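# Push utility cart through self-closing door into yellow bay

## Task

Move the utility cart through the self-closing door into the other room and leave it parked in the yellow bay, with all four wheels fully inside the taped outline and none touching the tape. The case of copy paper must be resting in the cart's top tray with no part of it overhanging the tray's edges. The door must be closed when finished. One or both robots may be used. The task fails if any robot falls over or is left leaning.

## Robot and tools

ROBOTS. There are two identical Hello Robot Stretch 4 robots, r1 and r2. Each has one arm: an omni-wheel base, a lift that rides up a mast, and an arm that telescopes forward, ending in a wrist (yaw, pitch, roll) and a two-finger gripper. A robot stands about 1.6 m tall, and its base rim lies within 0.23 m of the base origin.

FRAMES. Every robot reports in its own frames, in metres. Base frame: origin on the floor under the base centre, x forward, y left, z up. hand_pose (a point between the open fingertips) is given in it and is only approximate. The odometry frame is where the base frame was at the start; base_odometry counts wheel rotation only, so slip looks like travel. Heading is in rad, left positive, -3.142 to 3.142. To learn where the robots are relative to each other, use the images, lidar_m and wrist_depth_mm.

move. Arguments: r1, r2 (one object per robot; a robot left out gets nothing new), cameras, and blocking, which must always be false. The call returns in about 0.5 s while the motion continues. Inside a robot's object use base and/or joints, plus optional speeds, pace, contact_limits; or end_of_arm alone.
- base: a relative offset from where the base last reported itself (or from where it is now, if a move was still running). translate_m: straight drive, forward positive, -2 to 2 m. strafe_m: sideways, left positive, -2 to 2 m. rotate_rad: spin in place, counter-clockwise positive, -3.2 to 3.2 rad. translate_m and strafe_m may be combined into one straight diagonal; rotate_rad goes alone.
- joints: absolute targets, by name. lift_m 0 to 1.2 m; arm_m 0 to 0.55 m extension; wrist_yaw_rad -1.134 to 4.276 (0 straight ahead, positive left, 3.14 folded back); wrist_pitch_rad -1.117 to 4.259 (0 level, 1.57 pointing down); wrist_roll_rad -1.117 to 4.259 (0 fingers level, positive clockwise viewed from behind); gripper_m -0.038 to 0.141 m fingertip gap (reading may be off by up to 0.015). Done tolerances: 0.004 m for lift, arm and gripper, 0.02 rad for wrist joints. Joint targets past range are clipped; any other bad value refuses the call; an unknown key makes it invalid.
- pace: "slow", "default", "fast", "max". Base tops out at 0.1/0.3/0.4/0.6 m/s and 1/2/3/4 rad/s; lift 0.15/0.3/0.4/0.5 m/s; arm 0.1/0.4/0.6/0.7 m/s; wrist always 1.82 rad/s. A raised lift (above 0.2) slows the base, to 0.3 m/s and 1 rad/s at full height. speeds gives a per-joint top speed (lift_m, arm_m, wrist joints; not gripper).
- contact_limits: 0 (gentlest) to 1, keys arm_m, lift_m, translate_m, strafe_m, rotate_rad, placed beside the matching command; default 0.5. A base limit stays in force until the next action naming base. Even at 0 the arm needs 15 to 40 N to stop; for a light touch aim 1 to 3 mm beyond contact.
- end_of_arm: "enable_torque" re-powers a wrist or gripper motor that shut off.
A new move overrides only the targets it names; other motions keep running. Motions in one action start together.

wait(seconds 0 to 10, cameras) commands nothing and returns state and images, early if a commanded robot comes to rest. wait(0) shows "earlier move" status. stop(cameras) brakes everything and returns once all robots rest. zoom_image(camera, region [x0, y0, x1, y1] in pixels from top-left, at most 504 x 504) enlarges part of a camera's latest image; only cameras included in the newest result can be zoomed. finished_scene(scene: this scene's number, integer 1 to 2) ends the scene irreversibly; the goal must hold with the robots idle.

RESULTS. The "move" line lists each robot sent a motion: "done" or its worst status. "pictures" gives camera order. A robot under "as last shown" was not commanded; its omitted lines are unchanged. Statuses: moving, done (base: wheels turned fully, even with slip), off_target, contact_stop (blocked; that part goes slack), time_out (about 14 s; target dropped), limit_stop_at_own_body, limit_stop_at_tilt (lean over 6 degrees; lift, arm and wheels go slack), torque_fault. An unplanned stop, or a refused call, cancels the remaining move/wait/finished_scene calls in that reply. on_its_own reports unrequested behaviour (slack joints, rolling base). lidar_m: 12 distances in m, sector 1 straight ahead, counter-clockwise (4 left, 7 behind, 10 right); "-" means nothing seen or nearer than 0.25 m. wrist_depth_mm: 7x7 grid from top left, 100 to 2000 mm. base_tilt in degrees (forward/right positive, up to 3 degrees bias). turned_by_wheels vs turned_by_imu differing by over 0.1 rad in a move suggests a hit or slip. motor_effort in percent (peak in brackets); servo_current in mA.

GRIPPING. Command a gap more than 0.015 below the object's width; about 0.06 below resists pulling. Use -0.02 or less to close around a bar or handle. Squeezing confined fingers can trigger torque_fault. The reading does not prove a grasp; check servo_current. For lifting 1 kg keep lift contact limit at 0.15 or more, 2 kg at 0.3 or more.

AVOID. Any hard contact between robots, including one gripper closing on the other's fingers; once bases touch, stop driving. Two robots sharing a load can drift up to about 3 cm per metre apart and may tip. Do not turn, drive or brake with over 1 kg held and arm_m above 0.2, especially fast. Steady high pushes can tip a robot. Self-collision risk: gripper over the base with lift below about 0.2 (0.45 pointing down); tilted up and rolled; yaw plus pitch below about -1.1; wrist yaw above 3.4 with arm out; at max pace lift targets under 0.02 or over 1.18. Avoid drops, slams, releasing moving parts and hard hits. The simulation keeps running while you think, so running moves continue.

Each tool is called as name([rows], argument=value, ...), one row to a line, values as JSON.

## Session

wait(seconds=0, cameras=["r1_head_camera","r1_head_left_camera","r1_head_right_camera","r2_head_camera","r2_head_left_camera","r2_head_right_camera"])

Scene clock: 0.00 s.
r1.base_odometry: x=+0.000 y=+0.000 heading=+0.000
r1.turned_by_wheels: +0.000
r1.turned_by_imu: +0.000
r1.base_tilt: forward=-1.6 right=+1.3
r1.lidar_m: 0.96 1.73 2.02 2.40 3.92 1.60 0.85 0.77 0.78 0.89 0.77 0.78
r1.base_status: not commanded
r1.joint_positions: lift_m=+0.124 arm_m=+0.000 wrist_yaw_rad=+3.194 wrist_pitch_rad=+0.002 wrist_roll_rad=+0.000 gripper_m=+0.056
r1.joint_status: not commanded
r1.measured_speeds: all 0
r1.motor_effort: lift_m=+19 arm_m=-4 wheel_0=-2 wheel_1=+1 wheel_2=+0
r1.servo_current: wrist_yaw_rad=59 wrist_pitch_rad=46 wrist_roll_rad=46 gripper_m=39
r1.hand_pose: x=-0.1216 y=+0.0722 z=+0.3019 quat_wxyz=(-0.026, -0.001, +0.000, +1.000) (m; r1's base frame)
r1.wrist_depth_mm: - 135 - - - - - / - 123 135 - - - - / - 121 191 - - - - / 110 136 194 - - - - / 137 - - - 1618 - - / 226 - 190 1098 188 1160 1118 / 224 163 750 798 768 768 759
r2.base_odometry: x=+0.000 y=+0.000 heading=+0.000
r2.turned_by_wheels: +0.000
r2.turned_by_imu: +0.000
r2.base_tilt: forward=-0.6 right=+0.1
r2.lidar_m: 1.29 1.32 1.58 2.33 2.36 2.78 1.41 1.41 2.77 2.39 2.42 1.48
r2.base_status: not commanded
r2.joint_positions: lift_m=+0.200 arm_m=+0.000 wrist_yaw_rad=+3.211 wrist_pitch_rad=+0.001 wrist_roll_rad=+0.000 gripper_m=+0.056
r2.joint_status: not commanded
r2.measured_speeds: all 0
r2.motor_effort: lift_m=+18 arm_m=-4 wheel_0=-1 wheel_1=+1 wheel_2=+1
r2.servo_current: wrist_yaw_rad=46 wrist_pitch_rad=39 wrist_roll_rad=52 gripper_m=52
r2.hand_pose: x=-0.1229 y=+0.0671 z=+0.3779 quat_wxyz=(-0.035, -0.001, +0.000, +0.999) (m; r2's base frame)
r2.wrist_depth_mm: - - 137 - - - - / - - 137 - - - - / - 109 138 - - - - / - 140 175 - - - - / 214 - - - - - - / 213 1281 196 1255 190 1336 1182 / 208 243 866 - - 854 878
pictures: r1_head_camera, r1_head_left_camera, r1_head_right_camera, r2_head_camera, r2_head_left_camera, r2_head_right_camera
Images, in order (width x height): r1_head_camera 420x560, r1_head_left_camera 420x672, r1_head_right_camera 420x672, r2_head_camera 420x560, r2_head_left_camera 420x672, r2_head_right_camera 420x672.

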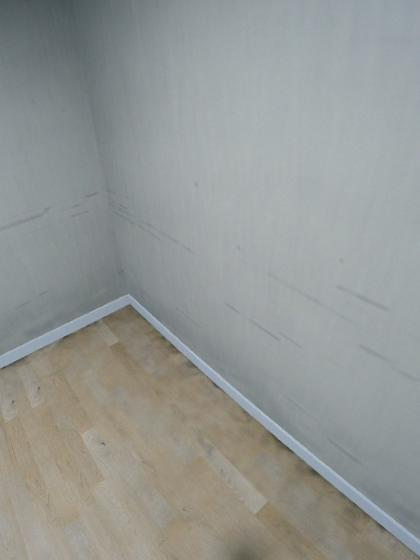

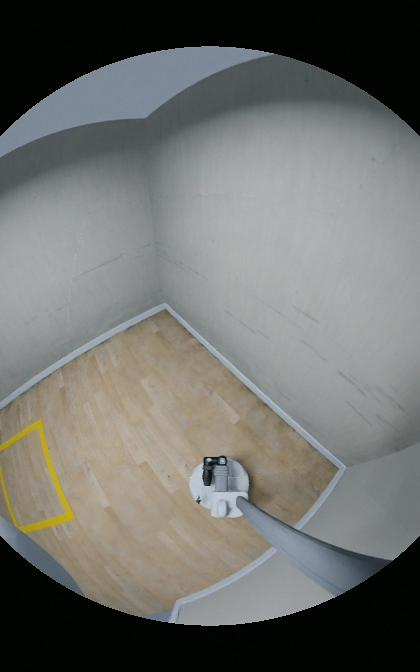

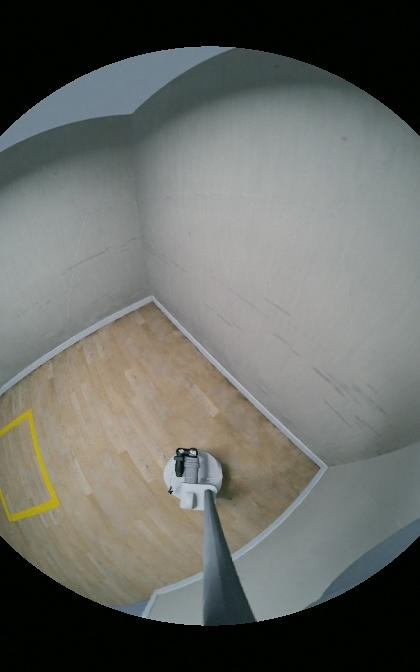

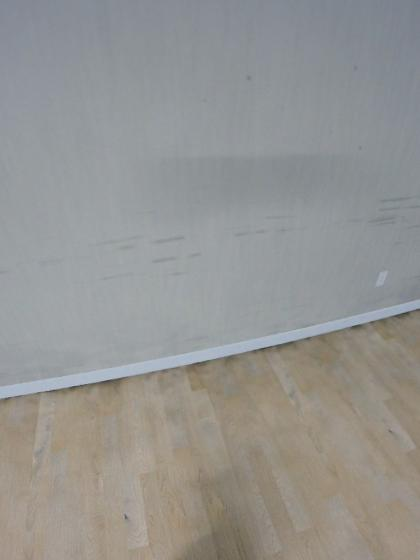

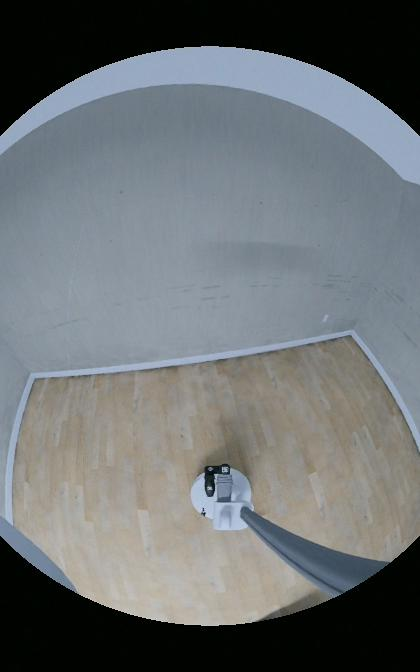

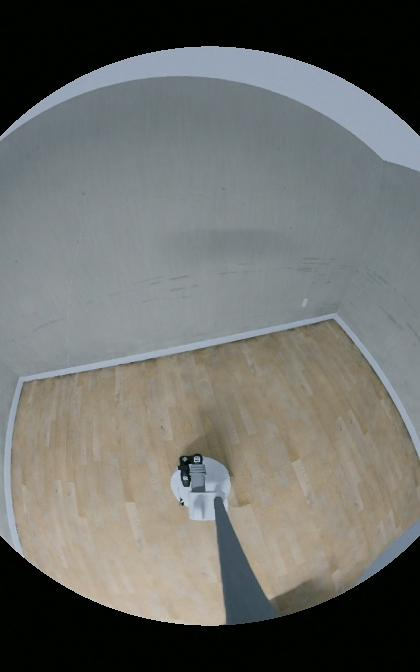

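move(r1={"base":{"rotate_rad":1.9},"joints":{"wrist_yaw_rad":3.1}}, r2={"base":{"rotate_rad":2.9},"joints":{"wrist_yaw_rad":3.1}}, blocking=false, cameras=[])

wait(seconds=2, cameras=[])

wait(seconds=1.5, cameras=["r1_head_camera","r1_head_left_camera","r2_head_camera","r2_head_left_camera","r2_head_right_camera"])

Scene clock: 7.93 s.
move: r1 moving; r2 moving
r1.base_odometry: x=+0.000 y=+0.000 heading=+0.253
r1.turned_by_wheels: +0.253
r1.turned_by_imu: +0.253
r1.base_tilt: forward=-1.6 right=+1.3
r1.lidar_m: 1.15 2.01 2.11 2.98 2.65 1.07 0.80 0.74 0.81 0.80 0.72 0.82
r1.base_status: rotate_rad moving
r1.joint_positions: lift_m=+0.124 arm_m=+0.000 wrist_yaw_rad=+3.103 wrist_pitch_rad=+0.002 wrist_roll_rad=+0.000 gripper_m=+0.056
r1.joint_status: wrist_yaw_rad moving
r1.measured_speeds: translate_m=+0.000 strafe_m=+0.000 rotate_rad=+0.974 lift_m=+0.000 arm_m=+0.000 wrist_yaw_rad=+0.000 wrist_pitch_rad=+0.000 wrist_roll_rad=+0.000
r1.motor_effort: lift_m=+19(20) arm_m=-4(4) wheel_0=-7(9) wheel_1=-6(7) wheel_2=-6(7)
r1.servo_current: wrist_yaw_rad=46(59) wrist_pitch_rad=39(52) wrist_roll_rad=33(65) gripper_m=39(46)
r1.hand_pose: x=-0.1138 y=+0.0986 z=+0.3019 quat_wxyz=(+0.020, -0.001, +0.000, +1.000) (m; r1's base frame)
r1.wrist_depth_mm: 136 138 - - 1281 - - / 108 138 - - 1308 - - / 114 138 231 - 1281 - - / 132 152 253 - 1308 - - / - - - - 1281 1576 1921 / - - 190 1060 188 1118 1138 / - 163 759 798 778 750 759
r2.base_odometry: x=+0.000 y=+0.000 heading=+0.252
r2.turned_by_wheels: +0.252
r2.turned_by_imu: +0.245
r2.base_tilt: forward=-0.7 right=+0.0
r2.lidar_m: 1.29 1.38 1.94 2.33 2.46 3.37 1.44 3.35 2.49 2.40 1.84 1.36
r2.base_status: rotate_rad moving
r2.joint_positions: lift_m=+0.200 arm_m=+0.000 wrist_yaw_rad=+3.103 wrist_pitch_rad=+0.001 wrist_roll_rad=+0.000 gripper_m=+0.056
r2.joint_status: wrist_yaw_rad moving
r2.measured_speeds: translate_m=+0.002 strafe_m=+0.000 rotate_rad=+0.977 lift_m=+0.000 arm_m=+0.000 wrist_yaw_rad=-0.001 wrist_pitch_rad=+0.000 wrist_roll_rad=+0.000
r2.motor_effort: lift_m=+18(18) arm_m=-4(4) wheel_0=-4(9) wheel_1=-10(10) wheel_2=-10(11)
r2.servo_current: wrist_yaw_rad=85(85) wrist_pitch_rad=46(46) wrist_roll_rad=52(65) gripper_m=46(52)
r2.hand_pose: x=-0.1139 y=+0.0985 z=+0.3779 quat_wxyz=(+0.019, -0.001, +0.000, +1.000) (m; r2's base frame)
r2.wrist_depth_mm: - 142 - - - - - / - 129 193 1756 - - - / 107 135 199 - - - - / 126 144 - - - - - / 1808 - - - - - - / 1098 1281 196 1308 190 1336 1182 / 820 820 878 - - 854 878
pictures: none
No camera images: "cameras" was empty.

Scene clock: 9.67 s.
earlier move: r1 done; r2 moving
r1.base_odometry: x=+0.000 y=+0.000 heading=+1.900
r1.turned_by_wheels: +1.647
r1.turned_by_imu: +1.656
r1.base_tilt: forward=-1.6 right=+1.3
r1.lidar_m: 3.21 2.22 1.00 0.76 0.75 0.82 0.80 0.76 0.86 1.27 2.01 2.18
r1.base_status: done
r1.joint_positions: lift_m=+0.124 arm_m=+0.000 wrist_yaw_rad=+3.102 wrist_pitch_rad=+0.002 wrist_roll_rad=+0.000 gripper_m=+0.056
r1.joint_status: all done
r1.measured_speeds: all 0
r1.motor_effort: lift_m=+20(20) arm_m=-4(4) wheel_0=-3(10) wheel_1=+0(9) wheel_2=+0(8)
r1.servo_current: wrist_yaw_rad=52(65) wrist_pitch_rad=46(52) wrist_roll_rad=65(65) gripper_m=46(52)
r1.hand_pose: x=-0.1138 y=+0.0987 z=+0.3019 quat_wxyz=(+0.020, -0.001, +0.000, +1.000) (m; r1's base frame)
r1.wrist_depth_mm: 136 138 - - - - - / 111 138 - - - - - / 114 139 216 - - - - / 136 153 249 - - - - / - - - - - - - / - - 190 - 187 - - / - 163 750 788 778 683 -
r2.base_odometry: x=+0.000 y=+0.000 heading=+2.854
r2.turned_by_wheels: +2.602
r2.turned_by_imu: +2.532
r2.base_tilt: forward=-0.7 right=+0.0
r2.lidar_m: 3.32 1.40 3.47 2.47 2.39 1.94 1.37 1.30 1.37 1.87 2.32 2.43
r2.base_status: rotate_rad moving
r2.joint_positions: lift_m=+0.200 arm_m=+0.000 wrist_yaw_rad=+3.103 wrist_pitch_rad=+0.001 wrist_roll_rad=+0.000 gripper_m=+0.056
r2.joint_status: all done
r2.measured_speeds: translate_m=+0.000 strafe_m=+0.000 rotate_rad=+0.455 lift_m=+0.000 arm_m=+0.000 wrist_yaw_rad=+0.000 wrist_pitch_rad=+0.000 wrist_roll_rad=+0.000
r2.motor_effort: lift_m=+18(18) arm_m=-4(4) wheel_0=-7(10) wheel_1=-3(10) wheel_2=-4(13)
r2.servo_current: wrist_yaw_rad=46(85) wrist_pitch_rad=46(46) wrist_roll_rad=52(65) gripper_m=46(52)
r2.hand_pose: x=-0.1138 y=+0.0986 z=+0.3779 quat_wxyz=(+0.019, -0.001, +0.000, +1.000) (m; r2's base frame)
r2.wrist_depth_mm: - 142 - - - - - / - 130 169 - - - - / 105 141 189 - - - - / 131 144 229 - - - - / - - - - - - - / 228 1205 195 1281 191 1336 1182 / 820 820 878 - - 854 866
wait: 1.73 of 2 s (r1 has come to rest)
pictures: none
No camera images: "cameras" was empty.

Scene clock: 10.17 s.
earlier move: r2 done
r1.base_odometry: x=+0.000 y=+0.000 heading=+1.900
r1.turned_by_wheels: +0.000
r1.turned_by_imu: +0.000
r1.base_tilt: forward=-1.6 right=+1.3
r1.lidar_m: 3.24 2.24 0.99 0.77 0.75 0.83 0.79 0.78 0.85 1.26 2.00 2.19
r1.base_status: done
r1.joint_positions: lift_m=+0.124 arm_m=+0.000 wrist_yaw_rad=+3.102 wrist_pitch_rad=+0.002 wrist_roll_rad=+0.000 gripper_m=+0.056
r1.joint_status: all done
r1.measured_speeds: all 0
r1.motor_effort: lift_m=+19(20) arm_m=-4(4) wheel_0=-3(10) wheel_1=+0(9) wheel_2=+0(8)
r1.servo_current: wrist_yaw_rad=39(65) wrist_pitch_rad=39(52) wrist_roll_rad=52(65) gripper_m=39(52)
r1.hand_pose: x=-0.1138 y=+0.0987 z=+0.3019 quat_wxyz=(+0.020, -0.001, +0.000, +1.000) (m; r1's base frame)
r1.wrist_depth_mm: 136 138 - - - - - / 111 139 - - - - - / 115 139 217 - - - - / 136 153 249 - - - - / - - - - - - - / - - 190 - 187 - - / - 163 750 788 778 691 -
r2.base_odometry: x=+0.000 y=+0.000 heading=+2.899
r2.turned_by_wheels: +0.045
r2.turned_by_imu: +0.044
r2.base_tilt: forward=-0.7 right=+0.1
r2.lidar_m: 3.45 1.40 3.35 2.44 2.40 1.80 1.37 1.31 1.38 1.98 2.33 2.45
r2.base_status: done
r2.joint_positions: lift_m=+0.200 arm_m=+0.000 wrist_yaw_rad=+3.103 wrist_pitch_rad=+0.001 wrist_roll_rad=+0.000 gripper_m=+0.056
r2.joint_status: all done
r2.measured_speeds: all 0
r2.motor_effort: lift_m=+18(18) arm_m=-4(4) wheel_0=-3(10) wheel_1=-4(10) wheel_2=-5(13)
r2.servo_current: wrist_yaw_rad=46(85) wrist_pitch_rad=39(46) wrist_roll_rad=39(65) gripper_m=52(52)
r2.hand_pose: x=-0.1138 y=+0.0986 z=+0.3779 quat_wxyz=(+0.019, -0.001, +0.000, +1.000) (m; r2's base frame)
r2.wrist_depth_mm: - 142 - - - - - / - 130 169 - - - - / 105 141 189 - - - - / 131 144 229 - - - - / - - - - 1921 - - / 227 1205 193 1281 190 1336 1205 / 820 820 891 - - 854 891
wait: 0.50 of 1.5 s (r2 has come to rest)
pictures: r1_head_camera, r1_head_left_camera, r2_head_camera, r2_head_left_camera, r2_head_right_camera
Images, in order (width x height): r1_head_camera 420x560, r1_head_left_camera 420x672, r2_head_camera 420x560, r2_head_left_camera 420x672, r2_head_right_camera 420x672.

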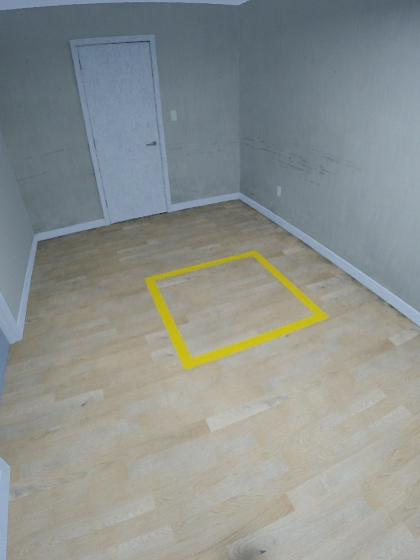

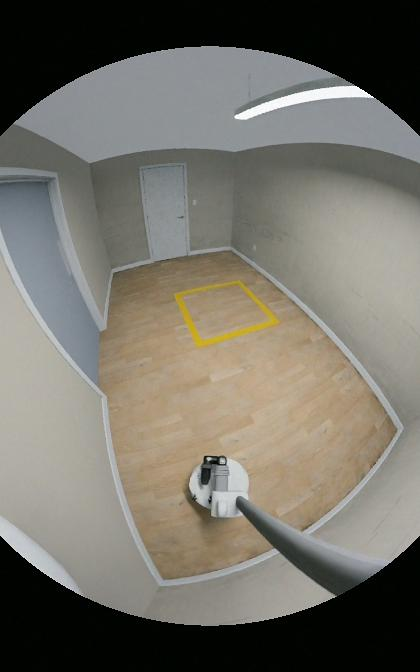

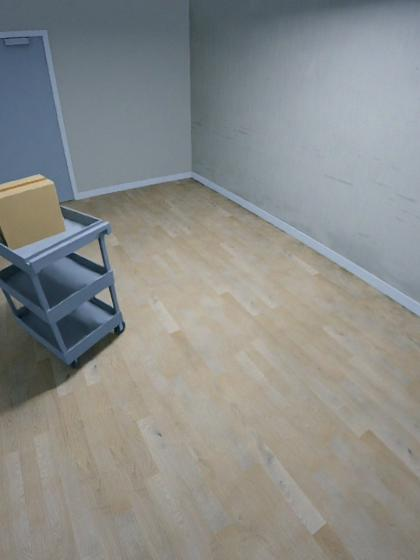

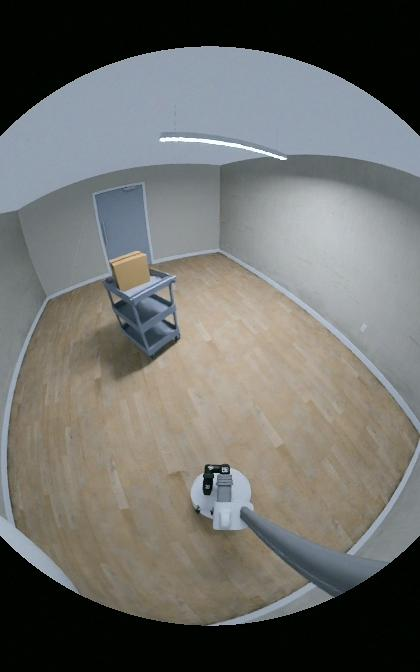

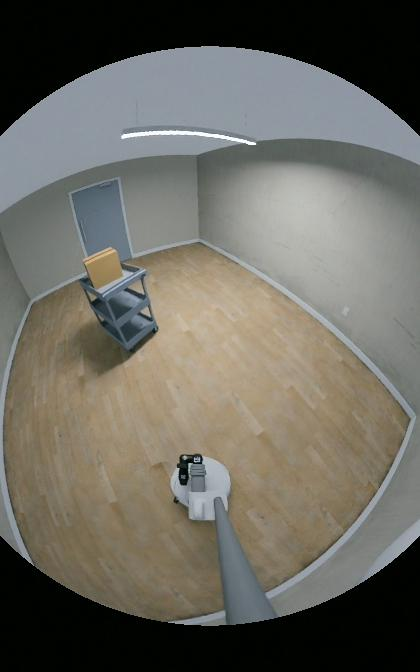

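move(r1={"base":{"rotate_rad":1.9}}, r2={"base":{"translate_m":0.85,"strafe_m":-0.1},"joints":{"lift_m":0.5}}, blocking=false, cameras=[])

wait(seconds=4.5, cameras=[])

wait(seconds=3, cameras=[])

move(r2={"base":{"rotate_rad":1.06},"joints":{"lift_m":0.682}}, r1={"base":{"strafe_m":-1.5}}, blocking=false, cameras=[])

wait(seconds=3, cameras=[])

wait(seconds=4, cameras=["r1_head_camera","r1_head_left_camera","r2_head_camera","r2_head_left_camera"])

Scene clock: 32.07 s.
move: r1 moving; r2 moving
r1.base_odometry: x=+0.000 y=+0.000 heading=+2.153
r1.turned_by_wheels: +0.253
r1.turned_by_imu: +0.254
r1.base_tilt: forward=-1.6 right=+1.3
r1.lidar_m: 3.93 1.45 0.84 0.75 0.76 0.88 0.77 0.77 0.97 1.97 2.04 2.47
r1.base_status: rotate_rad moving
r1.joint_positions: lift_m=+0.124 arm_m=+0.000 wrist_yaw_rad=+3.102 wrist_pitch_rad=+0.002 wrist_roll_rad=+0.000 gripper_m=+0.056
r1.joint_status: not commanded
r1.measured_speeds: translate_m=+0.000 strafe_m=+0.000 rotate_rad=+0.980 lift_m=+0.000 arm_m=+0.000 wrist_yaw_rad=+0.000 wrist_pitch_rad=+0.000 wrist_roll_rad=+0.000
r1.motor_effort: lift_m=+19(20) arm_m=-4(4) wheel_0=-7(9) wheel_1=-8(8) wheel_2=-7(7)
r1.servo_current: wrist_yaw_rad=65(65) wrist_pitch_rad=33(46) wrist_roll_rad=46(52) gripper_m=39(46)
r1.hand_pose: x=-0.1138 y=+0.0987 z=+0.3019 quat_wxyz=(+0.020, -0.001, +0.000, +1.000) (m; r1's base frame)
r1.wrist_depth_mm: 136 138 - - - - - / 111 138 - - - - - / 115 139 217 - - - - / 136 153 250 - - - - / - - - - - - - / - - 190 - 187 - - / 750 164 750 798 788 759 715
r2.base_odometry: x=-0.030 y=+0.011 heading=+2.899
r2.turned_by_wheels: +0.000
r2.turned_by_imu: +0.000
r2.base_tilt: forward=-0.7 right=+0.1
r2.lidar_m: 3.46 1.37 3.37 2.44 2.41 1.88 1.40 1.33 1.41 1.98 2.31 2.45
r2.base_status: translate_m moving; strafe_m moving
r2.joint_positions: lift_m=+0.238 arm_m=+0.000 wrist_yaw_rad=+3.103 wrist_pitch_rad=+0.001 wrist_roll_rad=+0.000 gripper_m=+0.056
r2.joint_status: lift_m moving
r2.measured_speeds: translate_m=+0.122 strafe_m=-0.013 rotate_rad=-0.002 lift_m=+0.146 arm_m=+0.000 wrist_yaw_rad=+0.000 wrist_pitch_rad=+0.000 wrist_roll_rad=+0.000
r2.motor_effort: lift_m=+24(24) arm_m=-4(4) wheel_0=+9(13) wheel_1=+5(7) wheel_2=-13(13)
r2.servo_current: wrist_yaw_rad=39(52) wrist_pitch_rad=39(46) wrist_roll_rad=46(59) gripper_m=52(52)
r2.hand_pose: x=-0.1138 y=+0.0986 z=+0.4157 quat_wxyz=(+0.019, -0.001, +0.000, +1.000) (m; r2's base frame)
r2.wrist_depth_mm: - 142 - - - - - / - 129 168 - - - - / 105 140 198 - - - - / 131 144 229 - - - - / - - - - - - - / 227 1255 191 1366 190 1464 1255 / 878 931 1008 - - 946 931
pictures: none
No camera images: "cameras" was empty.

Scene clock: 33.80 s.
earlier move: r1 done; r2 moving
r1.base_odometry: x=+0.000 y=+0.000 heading=-2.484
r1.turned_by_wheels: +1.647
r1.turned_by_imu: +1.656
r1.base_tilt: forward=-1.6 right=+1.3
r1.lidar_m: 0.76 0.77 0.84 0.77 0.79 1.02 2.02 2.07 2.68 3.95 1.22 0.81
r1.base_status: done
r1.joint_positions: lift_m=+0.124 arm_m=+0.000 wrist_yaw_rad=+3.102 wrist_pitch_rad=+0.002 wrist_roll_rad=+0.000 gripper_m=+0.056
r1.joint_status: not commanded
r1.measured_speeds: all 0
r1.motor_effort: lift_m=+20(20) arm_m=-4(4) wheel_0=-2(10) wheel_1=-2(9) wheel_2=-1(8)
r1.servo_current: wrist_yaw_rad=52(78) wrist_pitch_rad=39(52) wrist_roll_rad=39(72) gripper_m=39(52)
r1.hand_pose: x=-0.1138 y=+0.0987 z=+0.3019 quat_wxyz=(+0.020, -0.001, +0.000, +1.000) (m; r1's base frame)
r1.wrist_depth_mm: 136 138 - - - - - / 111 138 - - - - - / 115 139 258 - - - - / 136 153 - - - - - / 1708 - - - 1863 - - / 1205 1229 194 1182 187 1078 - / 842 759 741 798 778 759 750
r2.base_odometry: x=-0.461 y=+0.173 heading=+2.899
r2.turned_by_wheels: +0.000
r2.turned_by_imu: +0.001
r2.base_tilt: forward=-0.7 right=+0.1
r2.lidar_m: 3.04 1.05 1.04 2.78 2.65 2.37 1.77 1.71 1.81 2.11 2.05 2.15
r2.base_status: translate_m moving; strafe_m moving
r2.joint_positions: lift_m=+0.500 arm_m=+0.000 wrist_yaw_rad=+3.103 wrist_pitch_rad=+0.001 wrist_roll_rad=+0.000 gripper_m=+0.056
r2.joint_status: lift_m moving
r2.measured_speeds: translate_m=+0.298 strafe_m=-0.034 rotate_rad=-0.002 lift_m=+0.000 arm_m=+0.000 wrist_yaw_rad=+0.000 wrist_pitch_rad=+0.000 wrist_roll_rad=+0.000
r2.motor_effort: lift_m=+19(25) arm_m=-4(4) wheel_0=+8(13) wheel_1=+6(8) wheel_2=-9(13)
r2.servo_current: wrist_yaw_rad=46(52) wrist_pitch_rad=46(46) wrist_roll_rad=52(59) gripper_m=46(59)
r2.hand_pose: x=-0.1138 y=+0.0986 z=+0.6776 quat_wxyz=(+0.019, -0.001, +0.000, +1.000) (m; r2's base frame)
r2.wrist_depth_mm: - 142 - - - - - / - 128 163 - - - - / 107 138 198 - - - - / 126 144 225 - - - - / - - - - - - - / 225 - 190 - 191 - - / 236 1397 1618 - - 1537 1464
wait: 1.73 of 4.5 s (r1 has come to rest)
pictures: none
No camera images: "cameras" was empty.

Scene clock: 35.90 s.
earlier move: r2 done
r1.base_odometry: x=+0.000 y=+0.000 heading=-2.484
r1.turned_by_wheels: +0.000
r1.turned_by_imu: +0.000
r1.base_tilt: forward=-1.6 right=+1.2
r1.lidar_m: 0.75 0.78 0.83 0.76 0.80 1.00 2.02 2.09 2.67 3.94 1.22 0.81
r1.base_status: done
r1.joint_positions: lift_m=+0.124 arm_m=+0.000 wrist_yaw_rad=+3.102 wrist_pitch_rad=+0.002 wrist_roll_rad=+0.000 gripper_m=+0.056
r1.joint_status: not commanded
r1.measured_speeds: all 0
r1.motor_effort: lift_m=+19(20) arm_m=-4(4) wheel_0=-3(10) wheel_1=-2(9) wheel_2=-1(8)
r1.servo_current: wrist_yaw_rad=46(78) wrist_pitch_rad=39(52) wrist_roll_rad=52(72) gripper_m=39(52)
r1.hand_pose: x=-0.1138 y=+0.0987 z=+0.3019 quat_wxyz=(+0.020, -0.001, +0.000, +1.000) (m; r1's base frame)
r1.wrist_depth_mm: 136 138 - - - - - / 111 138 - - - - - / 114 139 259 - - - - / 136 153 - - - - - / 1756 - - - 1921 - - / 1205 1229 193 1182 187 1060 - / 866 750 750 798 778 759 759
r2.base_odometry: x=-0.801 y=+0.301 heading=+2.899
r2.turned_by_wheels: +0.000
r2.turned_by_imu: +0.001
r2.base_tilt: forward=-0.7 right=+0.1
r2.lidar_m: 2.74 0.85 0.85 3.00 2.85 2.81 2.09 1.99 2.09 1.92 1.83 1.95
r2.base_status: done
r2.joint_positions: lift_m=+0.500 arm_m=+0.000 wrist_yaw_rad=+3.103 wrist_pitch_rad=+0.001 wrist_roll_rad=+0.000 gripper_m=+0.056
r2.joint_status: all done
r2.measured_speeds: all 0
r2.motor_effort: lift_m=+21(25) arm_m=-4(4) wheel_0=+4(13) wheel_1=+3(8) wheel_2=-4(13)
r2.servo_current: wrist_yaw_rad=39(59) wrist_pitch_rad=39(46) wrist_roll_rad=46(59) gripper_m=46(59)
r2.hand_pose: x=-0.1138 y=+0.0986 z=+0.6776 quat_wxyz=(+0.019, -0.001, +0.000, +1.000) (m; r2's base frame)
r2.wrist_depth_mm: - 142 - - - - - / - 129 194 - - - - / - 139 196 - - - - / 130 144 - - - - - / - - - - - - - / 226 1921 196 - 191 - - / 1366 1499 1618 - - 1499 1499
wait: 2.10 of 3 s (r2 has come to rest)
pictures: none
No camera images: "cameras" was empty.

Scene clock: 36.40 s.
move: r1 moving; r2 moving
r1.base_odometry: x=-0.022 y=+0.029 heading=-2.484
r1.turned_by_wheels: +0.000
r1.turned_by_imu: +0.000
r1.base_tilt: forward=-1.6 right=+1.3
r1.lidar_m: 0.76 0.76 0.87 0.80 0.82 1.06 2.01 2.06 2.65 3.90 1.24 0.82
r1.base_status: strafe_m moving
r1.joint_positions: lift_m=+0.124 arm_m=+0.000 wrist_yaw_rad=+3.102 wrist_pitch_rad=+0.002 wrist_roll_rad=+0.000 gripper_m=+0.056
r1.joint_status: not commanded
r1.measured_speeds: translate_m=+0.000 strafe_m=-0.141 rotate_rad=-0.002 lift_m=+0.000 arm_m=+0.000 wrist_yaw_rad=+0.000 wrist_pitch_rad=+0.000 wrist_roll_rad=+0.000
r1.motor_effort: lift_m=+19(20) arm_m=-4(4) wheel_0=+9(11) wheel_1=-8(10) wheel_2=+1(2)
r1.servo_current: wrist_yaw_rad=39(65) wrist_pitch_rad=46(52) wrist_roll_rad=52(52) gripper_m=39(46)
r1.hand_pose: x=-0.1138 y=+0.0987 z=+0.3019 quat_wxyz=(+0.020, -0.001, +0.000, +1.000) (m; r1's base frame)
r1.wrist_depth_mm: 136 138 - - - - - / 111 138 - - - - - / 115 139 258 - - - - / 137 154 - - - - - / 1708 - - - - - - / 1205 1205 193 1182 187 1060 - / 842 759 750 798 788 759 759
r2.base_odometry: x=-0.801 y=+0.301 heading=-3.132
r2.turned_by_wheels: +0.252
r2.turned_by_imu: +0.245
r2.base_tilt: forward=-0.7 right=+0.1
r2.lidar_m: 3.76 0.85 0.86 2.85 2.86 2.31 2.02 2.00 2.14 1.87 1.86 2.21
r2.base_status: rotate_rad moving
r2.joint_positions: lift_m=+0.538 arm_m=+0.000 wrist_yaw_rad=+3.103 wrist_pitch_rad=+0.001 wrist_roll_rad=+0.000 gripper_m=+0.056
r2.joint_status: lift_m moving
r2.measured_speeds: translate_m=-0.001 strafe_m=+0.000 rotate_rad=+0.973 lift_m=+0.146 arm_m=+0.000 wrist_yaw_rad=+0.000 wrist_pitch_rad=+0.000 wrist_roll_rad=+0.000
r2.motor_effort: lift_m=+24(26) arm_m=-4(4) wheel_0=-5(8) wheel_1=-9(11) wheel_2=-11(11)
r2.servo_current: wrist_yaw_rad=39(52) wrist_pitch_rad=39(46) wrist_roll_rad=52(52) gripper_m=52(59)
r2.hand_pose: x=-0.1138 y=+0.0986 z=+0.7156 quat_wxyz=(+0.019, -0.001, +0.000, +1.000) (m; r2's base frame)
r2.wrist_depth_mm: - 142 - - - - - / - 130 197 - - - - / 105 141 189 - - - - / 131 145 - - - - - / - - - - - - - / 227 - 196 - 192 - - / 1430 1537 1661 - - 1576 1576
pictures: none
No camera images: "cameras" was empty.

Scene clock: 37.73 s.
earlier move: r1 moving; r2 done
r1.base_odometry: x=-0.241 y=+0.313 heading=-2.484
r1.turned_by_wheels: +0.000
r1.turned_by_imu: -0.003
r1.base_tilt: forward=-1.6 right=+1.3
r1.lidar_m: 0.79 0.80 1.05 1.16 1.18 1.52 1.96 2.02 2.57 3.53 1.43 0.87
r1.base_status: strafe_m moving
r1.joint_positions: lift_m=+0.124 arm_m=+0.000 wrist_yaw_rad=+3.102 wrist_pitch_rad=+0.002 wrist_roll_rad=+0.000 gripper_m=+0.056
r1.joint_status: not commanded
r1.measured_speeds: translate_m=+0.000 strafe_m=-0.300 rotate_rad=-0.003 lift_m=+0.000 arm_m=+0.000 wrist_yaw_rad=+0.000 wrist_pitch_rad=+0.000 wrist_roll_rad=+0.000
r1.motor_effort: lift_m=+19(20) arm_m=-4(4) wheel_0=+8(11) wheel_1=-5(12) wheel_2=+0(2)
r1.servo_current: wrist_yaw_rad=39(65) wrist_pitch_rad=39(52) wrist_roll_rad=52(65) gripper_m=46(46)
r1.hand_pose: x=-0.1138 y=+0.0987 z=+0.3019 quat_wxyz=(+0.020, -0.001, +0.000, +1.000) (m; r1's base frame)
r1.wrist_depth_mm: 136 138 - - - - - / 111 138 - - - - - / 114 139 259 - - - - / 136 153 - - - - - / 1756 - - - - 1661 - / 1205 1205 193 1205 188 1138 1098 / 866 759 759 798 778 759 759
r2.base_odometry: x=-0.801 y=+0.301 heading=-2.325
r2.turned_by_wheels: +0.807
r2.turned_by_imu: +0.786
r2.base_tilt: forward=-0.7 right=+0.1
r2.lidar_m: 0.81 3.01 2.83 2.77 2.08 2.02 2.12 1.90 1.87 1.92 2.72 0.85
r2.base_status: done
r2.joint_positions: lift_m=+0.682 arm_m=+0.000 wrist_yaw_rad=+3.103 wrist_pitch_rad=+0.001 wrist_roll_rad=+0.000 gripper_m=+0.056
r2.joint_status: all done
r2.measured_speeds: all 0
r2.motor_effort: lift_m=+21(26) arm_m=-4(4) wheel_0=-3(10) wheel_1=-4(11) wheel_2=-5(12)
r2.servo_current: wrist_yaw_rad=46(65) wrist_pitch_rad=52(52) wrist_roll_rad=46(59) gripper_m=52(59)
r2.hand_pose: x=-0.1138 y=+0.0986 z=+0.8596 quat_wxyz=(+0.019, -0.001, +0.000, +1.000) (m; r2's base frame)
r2.wrist_depth_mm: - 141 - - - - - / - 129 194 - - - - / 107 135 196 - - - - / 127 144 - - - - - / - - - - - - - / 225 - 196 - 191 - - / 237 1756 - - - - -
wait: 1.33 of 3 s (r2 has come to rest)
pictures: none
No camera images: "cameras" was empty.

Scene clock: 41.73 s.
earlier move: r1 moving
r1.base_odometry: x=-0.913 y=+1.182 heading=-2.484
r1.turned_by_wheels: +0.000
r1.turned_by_imu: -0.009
r1.base_tilt: forward=-1.6 right=+1.2
r1.lidar_m: 0.98 0.98 1.19 2.23 2.28 2.00 1.86 1.91 2.39 2.46 1.50 1.08
r1.base_status: strafe_m moving
r1.joint_positions: lift_m=+0.124 arm_m=+0.000 wrist_yaw_rad=+3.102 wrist_pitch_rad=+0.002 wrist_roll_rad=+0.000 gripper_m=+0.056
r1.joint_status: not commanded
r1.measured_speeds: translate_m=+0.000 strafe_m=-0.064 rotate_rad=+0.000 lift_m=+0.000 arm_m=+0.000 wrist_yaw_rad=+0.000 wrist_pitch_rad=+0.000 wrist_roll_rad=+0.000
r1.motor_effort: lift_m=+20(20) arm_m=-4(4) wheel_0=-1(11) wheel_1=+0(12) wheel_2=+0(3)
r1.servo_current: wrist_yaw_rad=39(65) wrist_pitch_rad=39(52) wrist_roll_rad=46(72) gripper_m=46(46)
r1.hand_pose: x=-0.1138 y=+0.0987 z=+0.3019 quat_wxyz=(+0.020, -0.001, +0.000, +1.000) (m; r1's base frame)
r1.wrist_depth_mm: 136 138 - - - - - / 111 138 - - - - - / 117 139 213 - - - - / 136 153 249 - - - - / 1708 - 1661 - - - - / 1229 1229 192 1182 188 1118 1138 / 854 750 715 798 778 759 768
r2.base_odometry: x=-0.801 y=+0.301 heading=-2.325
r2.turned_by_wheels: +0.000
r2.turned_by_imu: +0.001
r2.base_tilt: forward=-0.7 right=+0.1
r2.lidar_m: 0.85 2.95 2.86 2.78 2.09 2.01 2.15 1.92 1.85 1.94 2.78 0.87
r2.base_status: done
r2.joint_positions: lift_m=+0.682 arm_m=+0.000 wrist_yaw_rad=+3.103 wrist_pitch_rad=+0.001 wrist_roll_rad=+0.000 gripper_m=+0.056
r2.joint_status: all done
r2.measured_speeds: all 0
r2.motor_effort: lift_m=+21(26) arm_m=-4(5) wheel_0=-3(10) wheel_1=-4(11) wheel_2=-5(12)
r2.servo_current: wrist_yaw_rad=46(65) wrist_pitch_rad=39(52) wrist_roll_rad=52(59) gripper_m=52(59)
r2.hand_pose: x=-0.1138 y=+0.0986 z=+0.8596 quat_wxyz=(+0.019, -0.001, +0.000, +1.000) (m; r2's base frame)
r2.wrist_depth_mm: - 142 - - - - - / - 129 194 - - - - / 107 135 196 - - - - / 126 144 - - - - - / - - - - - - - / 226 - 195 - 192 - - / 238 1756 - - - - -
wait: 4.00 s; no rest
pictures: r1_head_camera, r1_head_left_camera, r2_head_camera, r2_head_left_camera
Images, in order (width x height): r1_head_camera 420x560, r1_head_left_camera 420x672, r2_head_camera 420x560, r2_head_left_camera 420x672.

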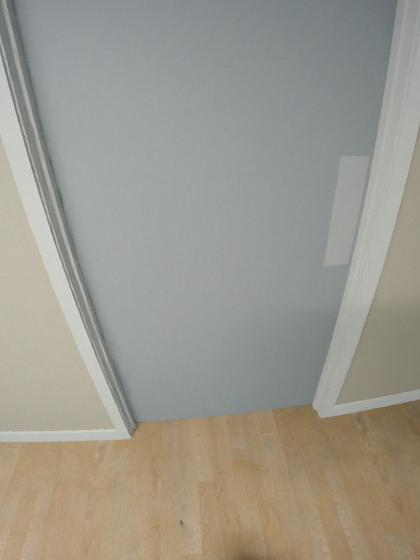

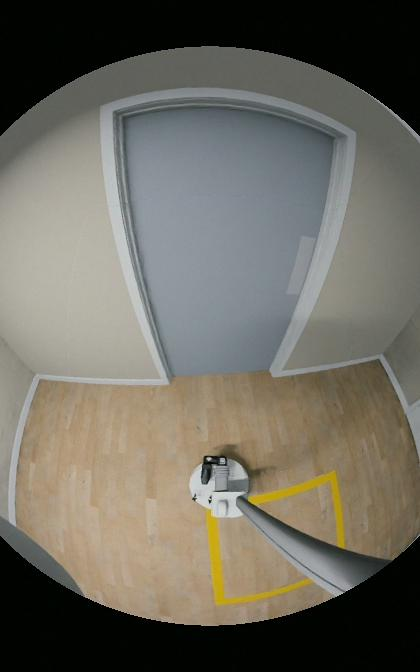

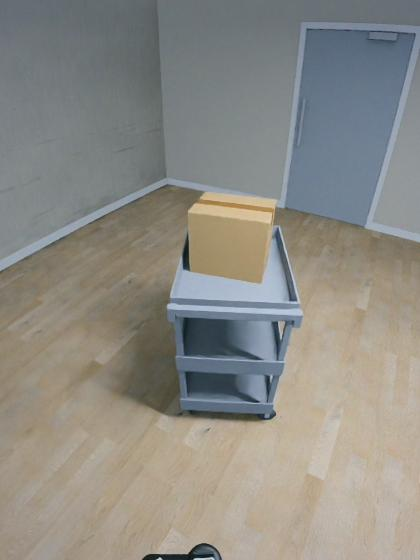

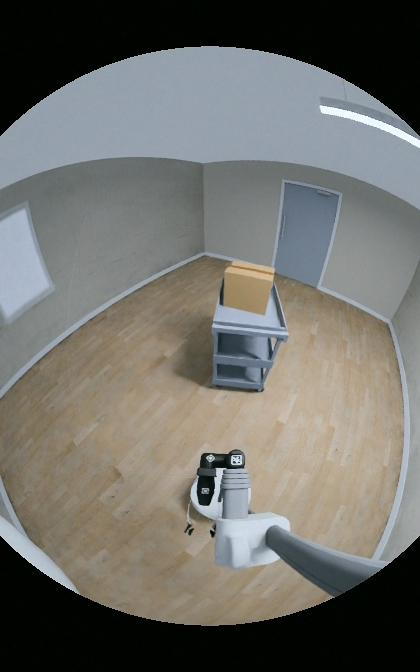

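move(r1={"base":{"rotate_rad":0.14}}, r2={"joints":{"wrist_yaw_rad":0,"wrist_roll_rad":1.571,"gripper_m":0.1}}, blocking=false, cameras=[])

wait(seconds=1.5, cameras=[])

move(r1={"base":{"strafe_m":-0.13}}, blocking=false, cameras=[])

wait(seconds=1.5, cameras=["r2_head_camera","r1_head_camera"])

Scene clock: 55.23 s.
earlier move: r1 done
move: r1 moving; r2 moving
r1.base_odometry: x=-0.917 y=+1.187 heading=-2.345
r1.turned_by_wheels: +0.139
r1.turned_by_imu: +0.140
r1.base_tilt: forward=-1.6 right=+1.3
r1.lidar_m: 0.97 0.98 1.36 2.25 2.37 1.94 1.84 1.98 2.49 2.45 1.29 1.03
r1.base_status: rotate_rad moving
r1.joint_positions: lift_m=+0.124 arm_m=+0.000 wrist_yaw_rad=+3.102 wrist_pitch_rad=+0.002 wrist_roll_rad=+0.000 gripper_m=+0.056
r1.joint_status: not commanded
r1.measured_speeds: translate_m=+0.000 strafe_m=+0.001 rotate_rad=+0.082 lift_m=+0.000 arm_m=+0.000 wrist_yaw_rad=+0.000 wrist_pitch_rad=+0.000 wrist_roll_rad=+0.000
r1.motor_effort: lift_m=+19(20) arm_m=-4(4) wheel_0=-2(7) wheel_1=-1(7) wheel_2=+0(7)
r1.servo_current: wrist_yaw_rad=46(72) wrist_pitch_rad=39(46) wrist_roll_rad=59(59) gripper_m=33(46)
r1.hand_pose: x=-0.1138 y=+0.0987 z=+0.3019 quat_wxyz=(+0.020, -0.001, +0.000, +1.000) (m; r1's base frame)
r1.wrist_depth_mm: 136 138 - - - - - / 111 138 - - - - - / 117 139 213 - - - - / 136 153 249 - - - - / 1708 - 1708 1921 - - - / 1205 1205 192 1182 187 1138 1118 / 866 750 750 143 778 750 750
r2.base_odometry: x=-0.801 y=+0.301 heading=-2.325
r2.turned_by_wheels: +0.000
r2.turned_by_imu: +0.000
r2.base_tilt: forward=-0.7 right=+0.1
r2.lidar_m: 0.83 2.99 2.86 2.80 2.10 2.02 2.14 1.92 1.85 1.94 2.75 0.86
r2.base_status: not commanded
r2.joint_positions: lift_m=+0.682 arm_m=+0.000 wrist_yaw_rad=+2.538 wrist_pitch_rad=+0.001 wrist_roll_rad=+0.588 gripper_m=+0.075
r2.joint_status: wrist_yaw_rad moving; wrist_roll_rad moving; gripper_m moving
r2.measured_speeds: translate_m=+0.000 strafe_m=+0.000 rotate_rad=+0.000 lift_m=+0.000 arm_m=+0.000 wrist_yaw_rad=-1.736 wrist_pitch_rad=+0.000 wrist_roll_rad=+1.820
r2.motor_effort: lift_m=+21(21) arm_m=-4(4) wheel_0=-3(3) wheel_1=-4(4) wheel_2=-5(5)
r2.servo_current: wrist_yaw_rad=117(143) wrist_pitch_rad=39(39) wrist_roll_rad=65(98) gripper_m=111(111)
r2.hand_pose: x=-0.0169 y=+0.2356 z=+0.8596 quat_wxyz=(+0.285, +0.086, +0.277, +0.914) (m; r2's base frame)
r2.wrist_depth_mm: - - - - - - - / - - - - - - - / - - - - - - - / - - - - - - - / - - - - - - 1708 / - - 191 - 190 1661 1397 / - - - - 1618 1336 1160
pictures: none
No camera images: "cameras" was empty.

Scene clock: 55.57 s.
earlier move: r1 done; r2 moving
r1.base_odometry: x=-0.917 y=+1.187 heading=-2.344
r1.turned_by_wheels: +0.001
r1.turned_by_imu: +0.001
r1.base_tilt: forward=-1.6 right=+1.3
r1.lidar_m: 0.98 0.98 1.34 2.24 2.38 1.93 1.85 1.97 2.51 2.47 1.27 1.03
r1.base_status: done
r1.joint_positions: lift_m=+0.124 arm_m=+0.000 wrist_yaw_rad=+3.102 wrist_pitch_rad=+0.002 wrist_roll_rad=+0.000 gripper_m=+0.056
r1.joint_status: not commanded
r1.measured_speeds: all 0
r1.motor_effort: lift_m=+20(20) arm_m=-4(4) wheel_0=-3(7) wheel_1=-1(7) wheel_2=+0(7)
r1.servo_current: wrist_yaw_rad=52(72) wrist_pitch_rad=46(46) wrist_roll_rad=46(59) gripper_m=39(46)
r1.hand_pose: x=-0.1138 y=+0.0987 z=+0.3019 quat_wxyz=(+0.020, -0.001, +0.000, +1.000) (m; r1's base frame)
r1.wrist_depth_mm: 136 138 - - - - - / 111 138 - - - - - / 117 139 214 - - - - / 136 153 249 - - - - / 1708 - 1708 1921 - - - / 1205 1205 192 1182 187 1138 1118 / 866 759 750 143 778 768 759
r2.base_odometry: x=-0.801 y=+0.301 heading=-2.325
r2.turned_by_wheels: +0.000
r2.turned_by_imu: +0.000
r2.base_tilt: forward=-0.7 right=+0.1
r2.lidar_m: 0.85 2.98 2.85 2.78 2.08 2.03 2.13 1.91 1.84 1.97 2.77 0.85
r2.base_status: not commanded
r2.joint_positions: lift_m=+0.682 arm_m=+0.000 wrist_yaw_rad=+1.959 wrist_pitch_rad=+0.001 wrist_roll_rad=+1.195 gripper_m=+0.096
r2.joint_status: wrist_yaw_rad moving; wrist_roll_rad moving; gripper_m moving
r2.measured_speeds: translate_m=+0.000 strafe_m=+0.000 rotate_rad=+0.000 lift_m=+0.000 arm_m=+0.000 wrist_yaw_rad=-1.736 wrist_pitch_rad=+0.000 wrist_roll_rad=+1.820
r2.motor_effort: lift_m=+21(21) arm_m=-4(4) wheel_0=-3(4) wheel_1=-4(4) wheel_2=-4(5)
r2.servo_current: wrist_yaw_rad=130(143) wrist_pitch_rad=39(46) wrist_roll_rad=78(104) gripper_m=65(111)
r2.hand_pose: x=+0.1426 y=+0.3000 z=+0.8596 quat_wxyz=(+0.461, +0.313, +0.467, +0.686) (m; r2's base frame)
r2.wrist_depth_mm: - - - - - - 1921 / - - - - - - 1661 / - - - - - - 1499 / - - - - - 1983 1366 / - - - - - 1618 1205 / - - 192 - 194 1397 1138 / - - - - 1863 1397 1025
wait: 0.33 of 1.5 s (r1 has come to rest)
pictures: none
No camera images: "cameras" was empty.

Scene clock: 56.07 s.
earlier move: r2 moving
move: r1 moving
r1.base_odometry: x=-0.943 y=+1.212 heading=-2.344
r1.turned_by_wheels: +0.000
r1.turned_by_imu: +0.000
r1.base_tilt: forward=-1.6 right=+1.3
r1.lidar_m: 0.99 1.00 1.34 2.29 2.41 1.91 1.85 1.98 2.48 2.43 1.29 1.03
r1.base_status: strafe_m moving
r1.joint_positions: lift_m=+0.124 arm_m=+0.000 wrist_yaw_rad=+3.102 wrist_pitch_rad=+0.002 wrist_roll_rad=+0.000 gripper_m=+0.056
r1.joint_status: not commanded
r1.measured_speeds: translate_m=+0.001 strafe_m=-0.142 rotate_rad=-0.005 lift_m=+0.000 arm_m=+0.000 wrist_yaw_rad=+0.000 wrist_pitch_rad=+0.000 wrist_roll_rad=+0.000
r1.motor_effort: lift_m=+20(20) arm_m=-4(4) wheel_0=+11(11) wheel_1=-9(9) wheel_2=+0(2)
r1.servo_current: wrist_yaw_rad=46(59) wrist_pitch_rad=46(52) wrist_roll_rad=46(59) gripper_m=39(46)
r1.hand_pose: x=-0.1138 y=+0.0987 z=+0.3019 quat_wxyz=(+0.020, -0.001, +0.000, +1.000) (m; r1's base frame)
r1.wrist_depth_mm: 136 138 - - - - - / 111 139 - - - - - / 115 139 217 - - - - / 136 153 249 - - - - / 1708 - 1661 1983 - - - / 1182 1205 192 1182 187 1138 1098 / 866 759 750 143 788 759 759
r2.base_odometry: x=-0.801 y=+0.301 heading=-2.325
r2.turned_by_wheels: +0.000
r2.turned_by_imu: +0.000
r2.base_tilt: forward=-0.6 right=+0.1
r2.lidar_m: 0.84 2.98 2.85 2.78 2.06 2.00 2.12 1.92 1.85 1.95 2.78 0.87
r2.base_status: not commanded
r2.joint_positions: lift_m=+0.682 arm_m=+0.000 wrist_yaw_rad=+1.091 wrist_pitch_rad=+0.001 wrist_roll_rad=+1.569 gripper_m=+0.100
r2.joint_status: wrist_yaw_rad moving; wrist_roll_rad moving; the others done
r2.measured_speeds: translate_m=+0.000 strafe_m=+0.000 rotate_rad=+0.000 lift_m=+0.000 arm_m=+0.000 wrist_yaw_rad=-1.736 wrist_pitch_rad=+0.000 wrist_roll_rad=+0.000
r2.motor_effort: lift_m=+21(21) arm_m=-4(4) wheel_0=-3(4) wheel_1=-4(4) wheel_2=-5(5)
r2.servo_current: wrist_yaw_rad=130(130) wrist_pitch_rad=46(46) wrist_roll_rad=39(78) gripper_m=52(65)
r2.hand_pose: x=+0.3816 y=+0.2155 z=+0.8596 quat_wxyz=(+0.605, +0.604, +0.367, +0.367) (m; r2's base frame)
r2.wrist_depth_mm: - - - - - 1661 1138 / - - - - - 1708 1182 / - - - - - 1708 1182 / - - - - - 1756 1205 / - - - - - 1708 1229 / - - 193 - 194 1499 1182 / - - - - - 1921 1229
pictures: none
No camera images: "cameras" was empty.

Scene clock: 57.10 s.
earlier move: r1 moving; r2 done
r1.base_odometry: x=-1.010 y=+1.278 heading=-2.344
r1.turned_by_wheels: +0.000
r1.turned_by_imu: +0.000
r1.base_tilt: forward=-1.6 right=+1.3
r1.lidar_m: 0.98 1.04 1.32 2.38 2.51 1.92 1.85 2.00 2.41 2.32 1.26 0.98
r1.base_status: strafe_m moving
r1.joint_positions: lift_m=+0.124 arm_m=+0.000 wrist_yaw_rad=+3.102 wrist_pitch_rad=+0.002 wrist_roll_rad=+0.000 gripper_m=+0.056
r1.joint_status: not commanded
r1.measured_speeds: all 0
r1.motor_effort: lift_m=+19(20) arm_m=-4(4) wheel_0=+2(11) wheel_1=+0(10) wheel_2=+1(2)
r1.servo_current: wrist_yaw_rad=72(72) wrist_pitch_rad=39(52) wrist_roll_rad=39(65) gripper_m=39(46)
r1.hand_pose: x=-0.1138 y=+0.0987 z=+0.3019 quat_wxyz=(+0.020, -0.001, +0.000, +1.000) (m; r1's base frame)
r1.wrist_depth_mm: 136 138 - - - - - / 110 138 - - - - - / 116 139 214 - - - - / 136 152 246 - - - - / 1661 - 1661 1921 - - - / 1229 1205 192 1182 188 1138 1138 / 854 750 741 153 732 759 750
r2.base_odometry: x=-0.801 y=+0.301 heading=-2.325
r2.turned_by_wheels: +0.000
r2.turned_by_imu: +0.000
r2.base_tilt: forward=-0.6 right=+0.0
r2.lidar_m: 0.84 2.98 2.84 2.76 2.09 2.01 2.12 1.91 1.84 1.97 2.77 0.88
r2.base_status: not commanded
r2.joint_positions: lift_m=+0.682 arm_m=+0.000 wrist_yaw_rad=+0.003 wrist_pitch_rad=+0.001 wrist_roll_rad=+1.569 gripper_m=+0.100
r2.joint_status: all done
r2.measured_speeds: all 0
r2.motor_effort: lift_m=+21(21) arm_m=-4(4) wheel_0=-3(4) wheel_1=-4(4) wheel_2=-5(5)
r2.servo_current: wrist_yaw_rad=52(130) wrist_pitch_rad=33(52) wrist_roll_rad=52(78) gripper_m=52(65)
r2.hand_pose: x=+0.4596 y=-0.0866 z=+0.8596 quat_wxyz=(+0.708, +0.706, +0.001, +0.001) (m; r2's base frame)
r2.wrist_depth_mm: - - - - - 1708 1182 / - - - - - 654 1118 / - - - 842 - 668 - / - - 931 878 - 676 - / - - - 931 - 691 - / - - 193 691 194 1397 1229 / - - - - - 1863 1229
wait: 1.03 of 1.5 s (r2 has come to rest)
pictures: r1_head_camera, r2_head_camera
Images, in order (width x height): r1_head_camera 420x560, r2_head_camera 420x560.

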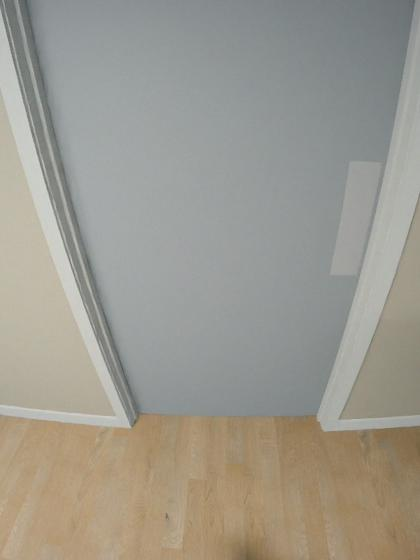

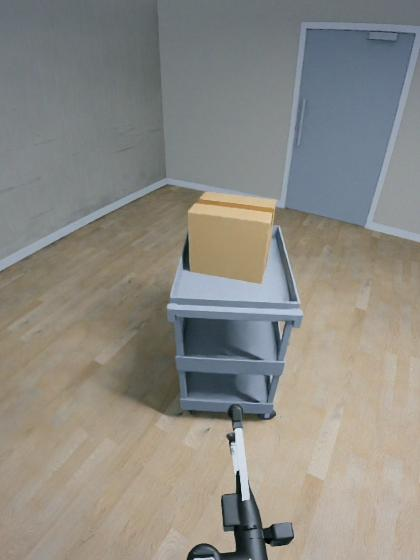

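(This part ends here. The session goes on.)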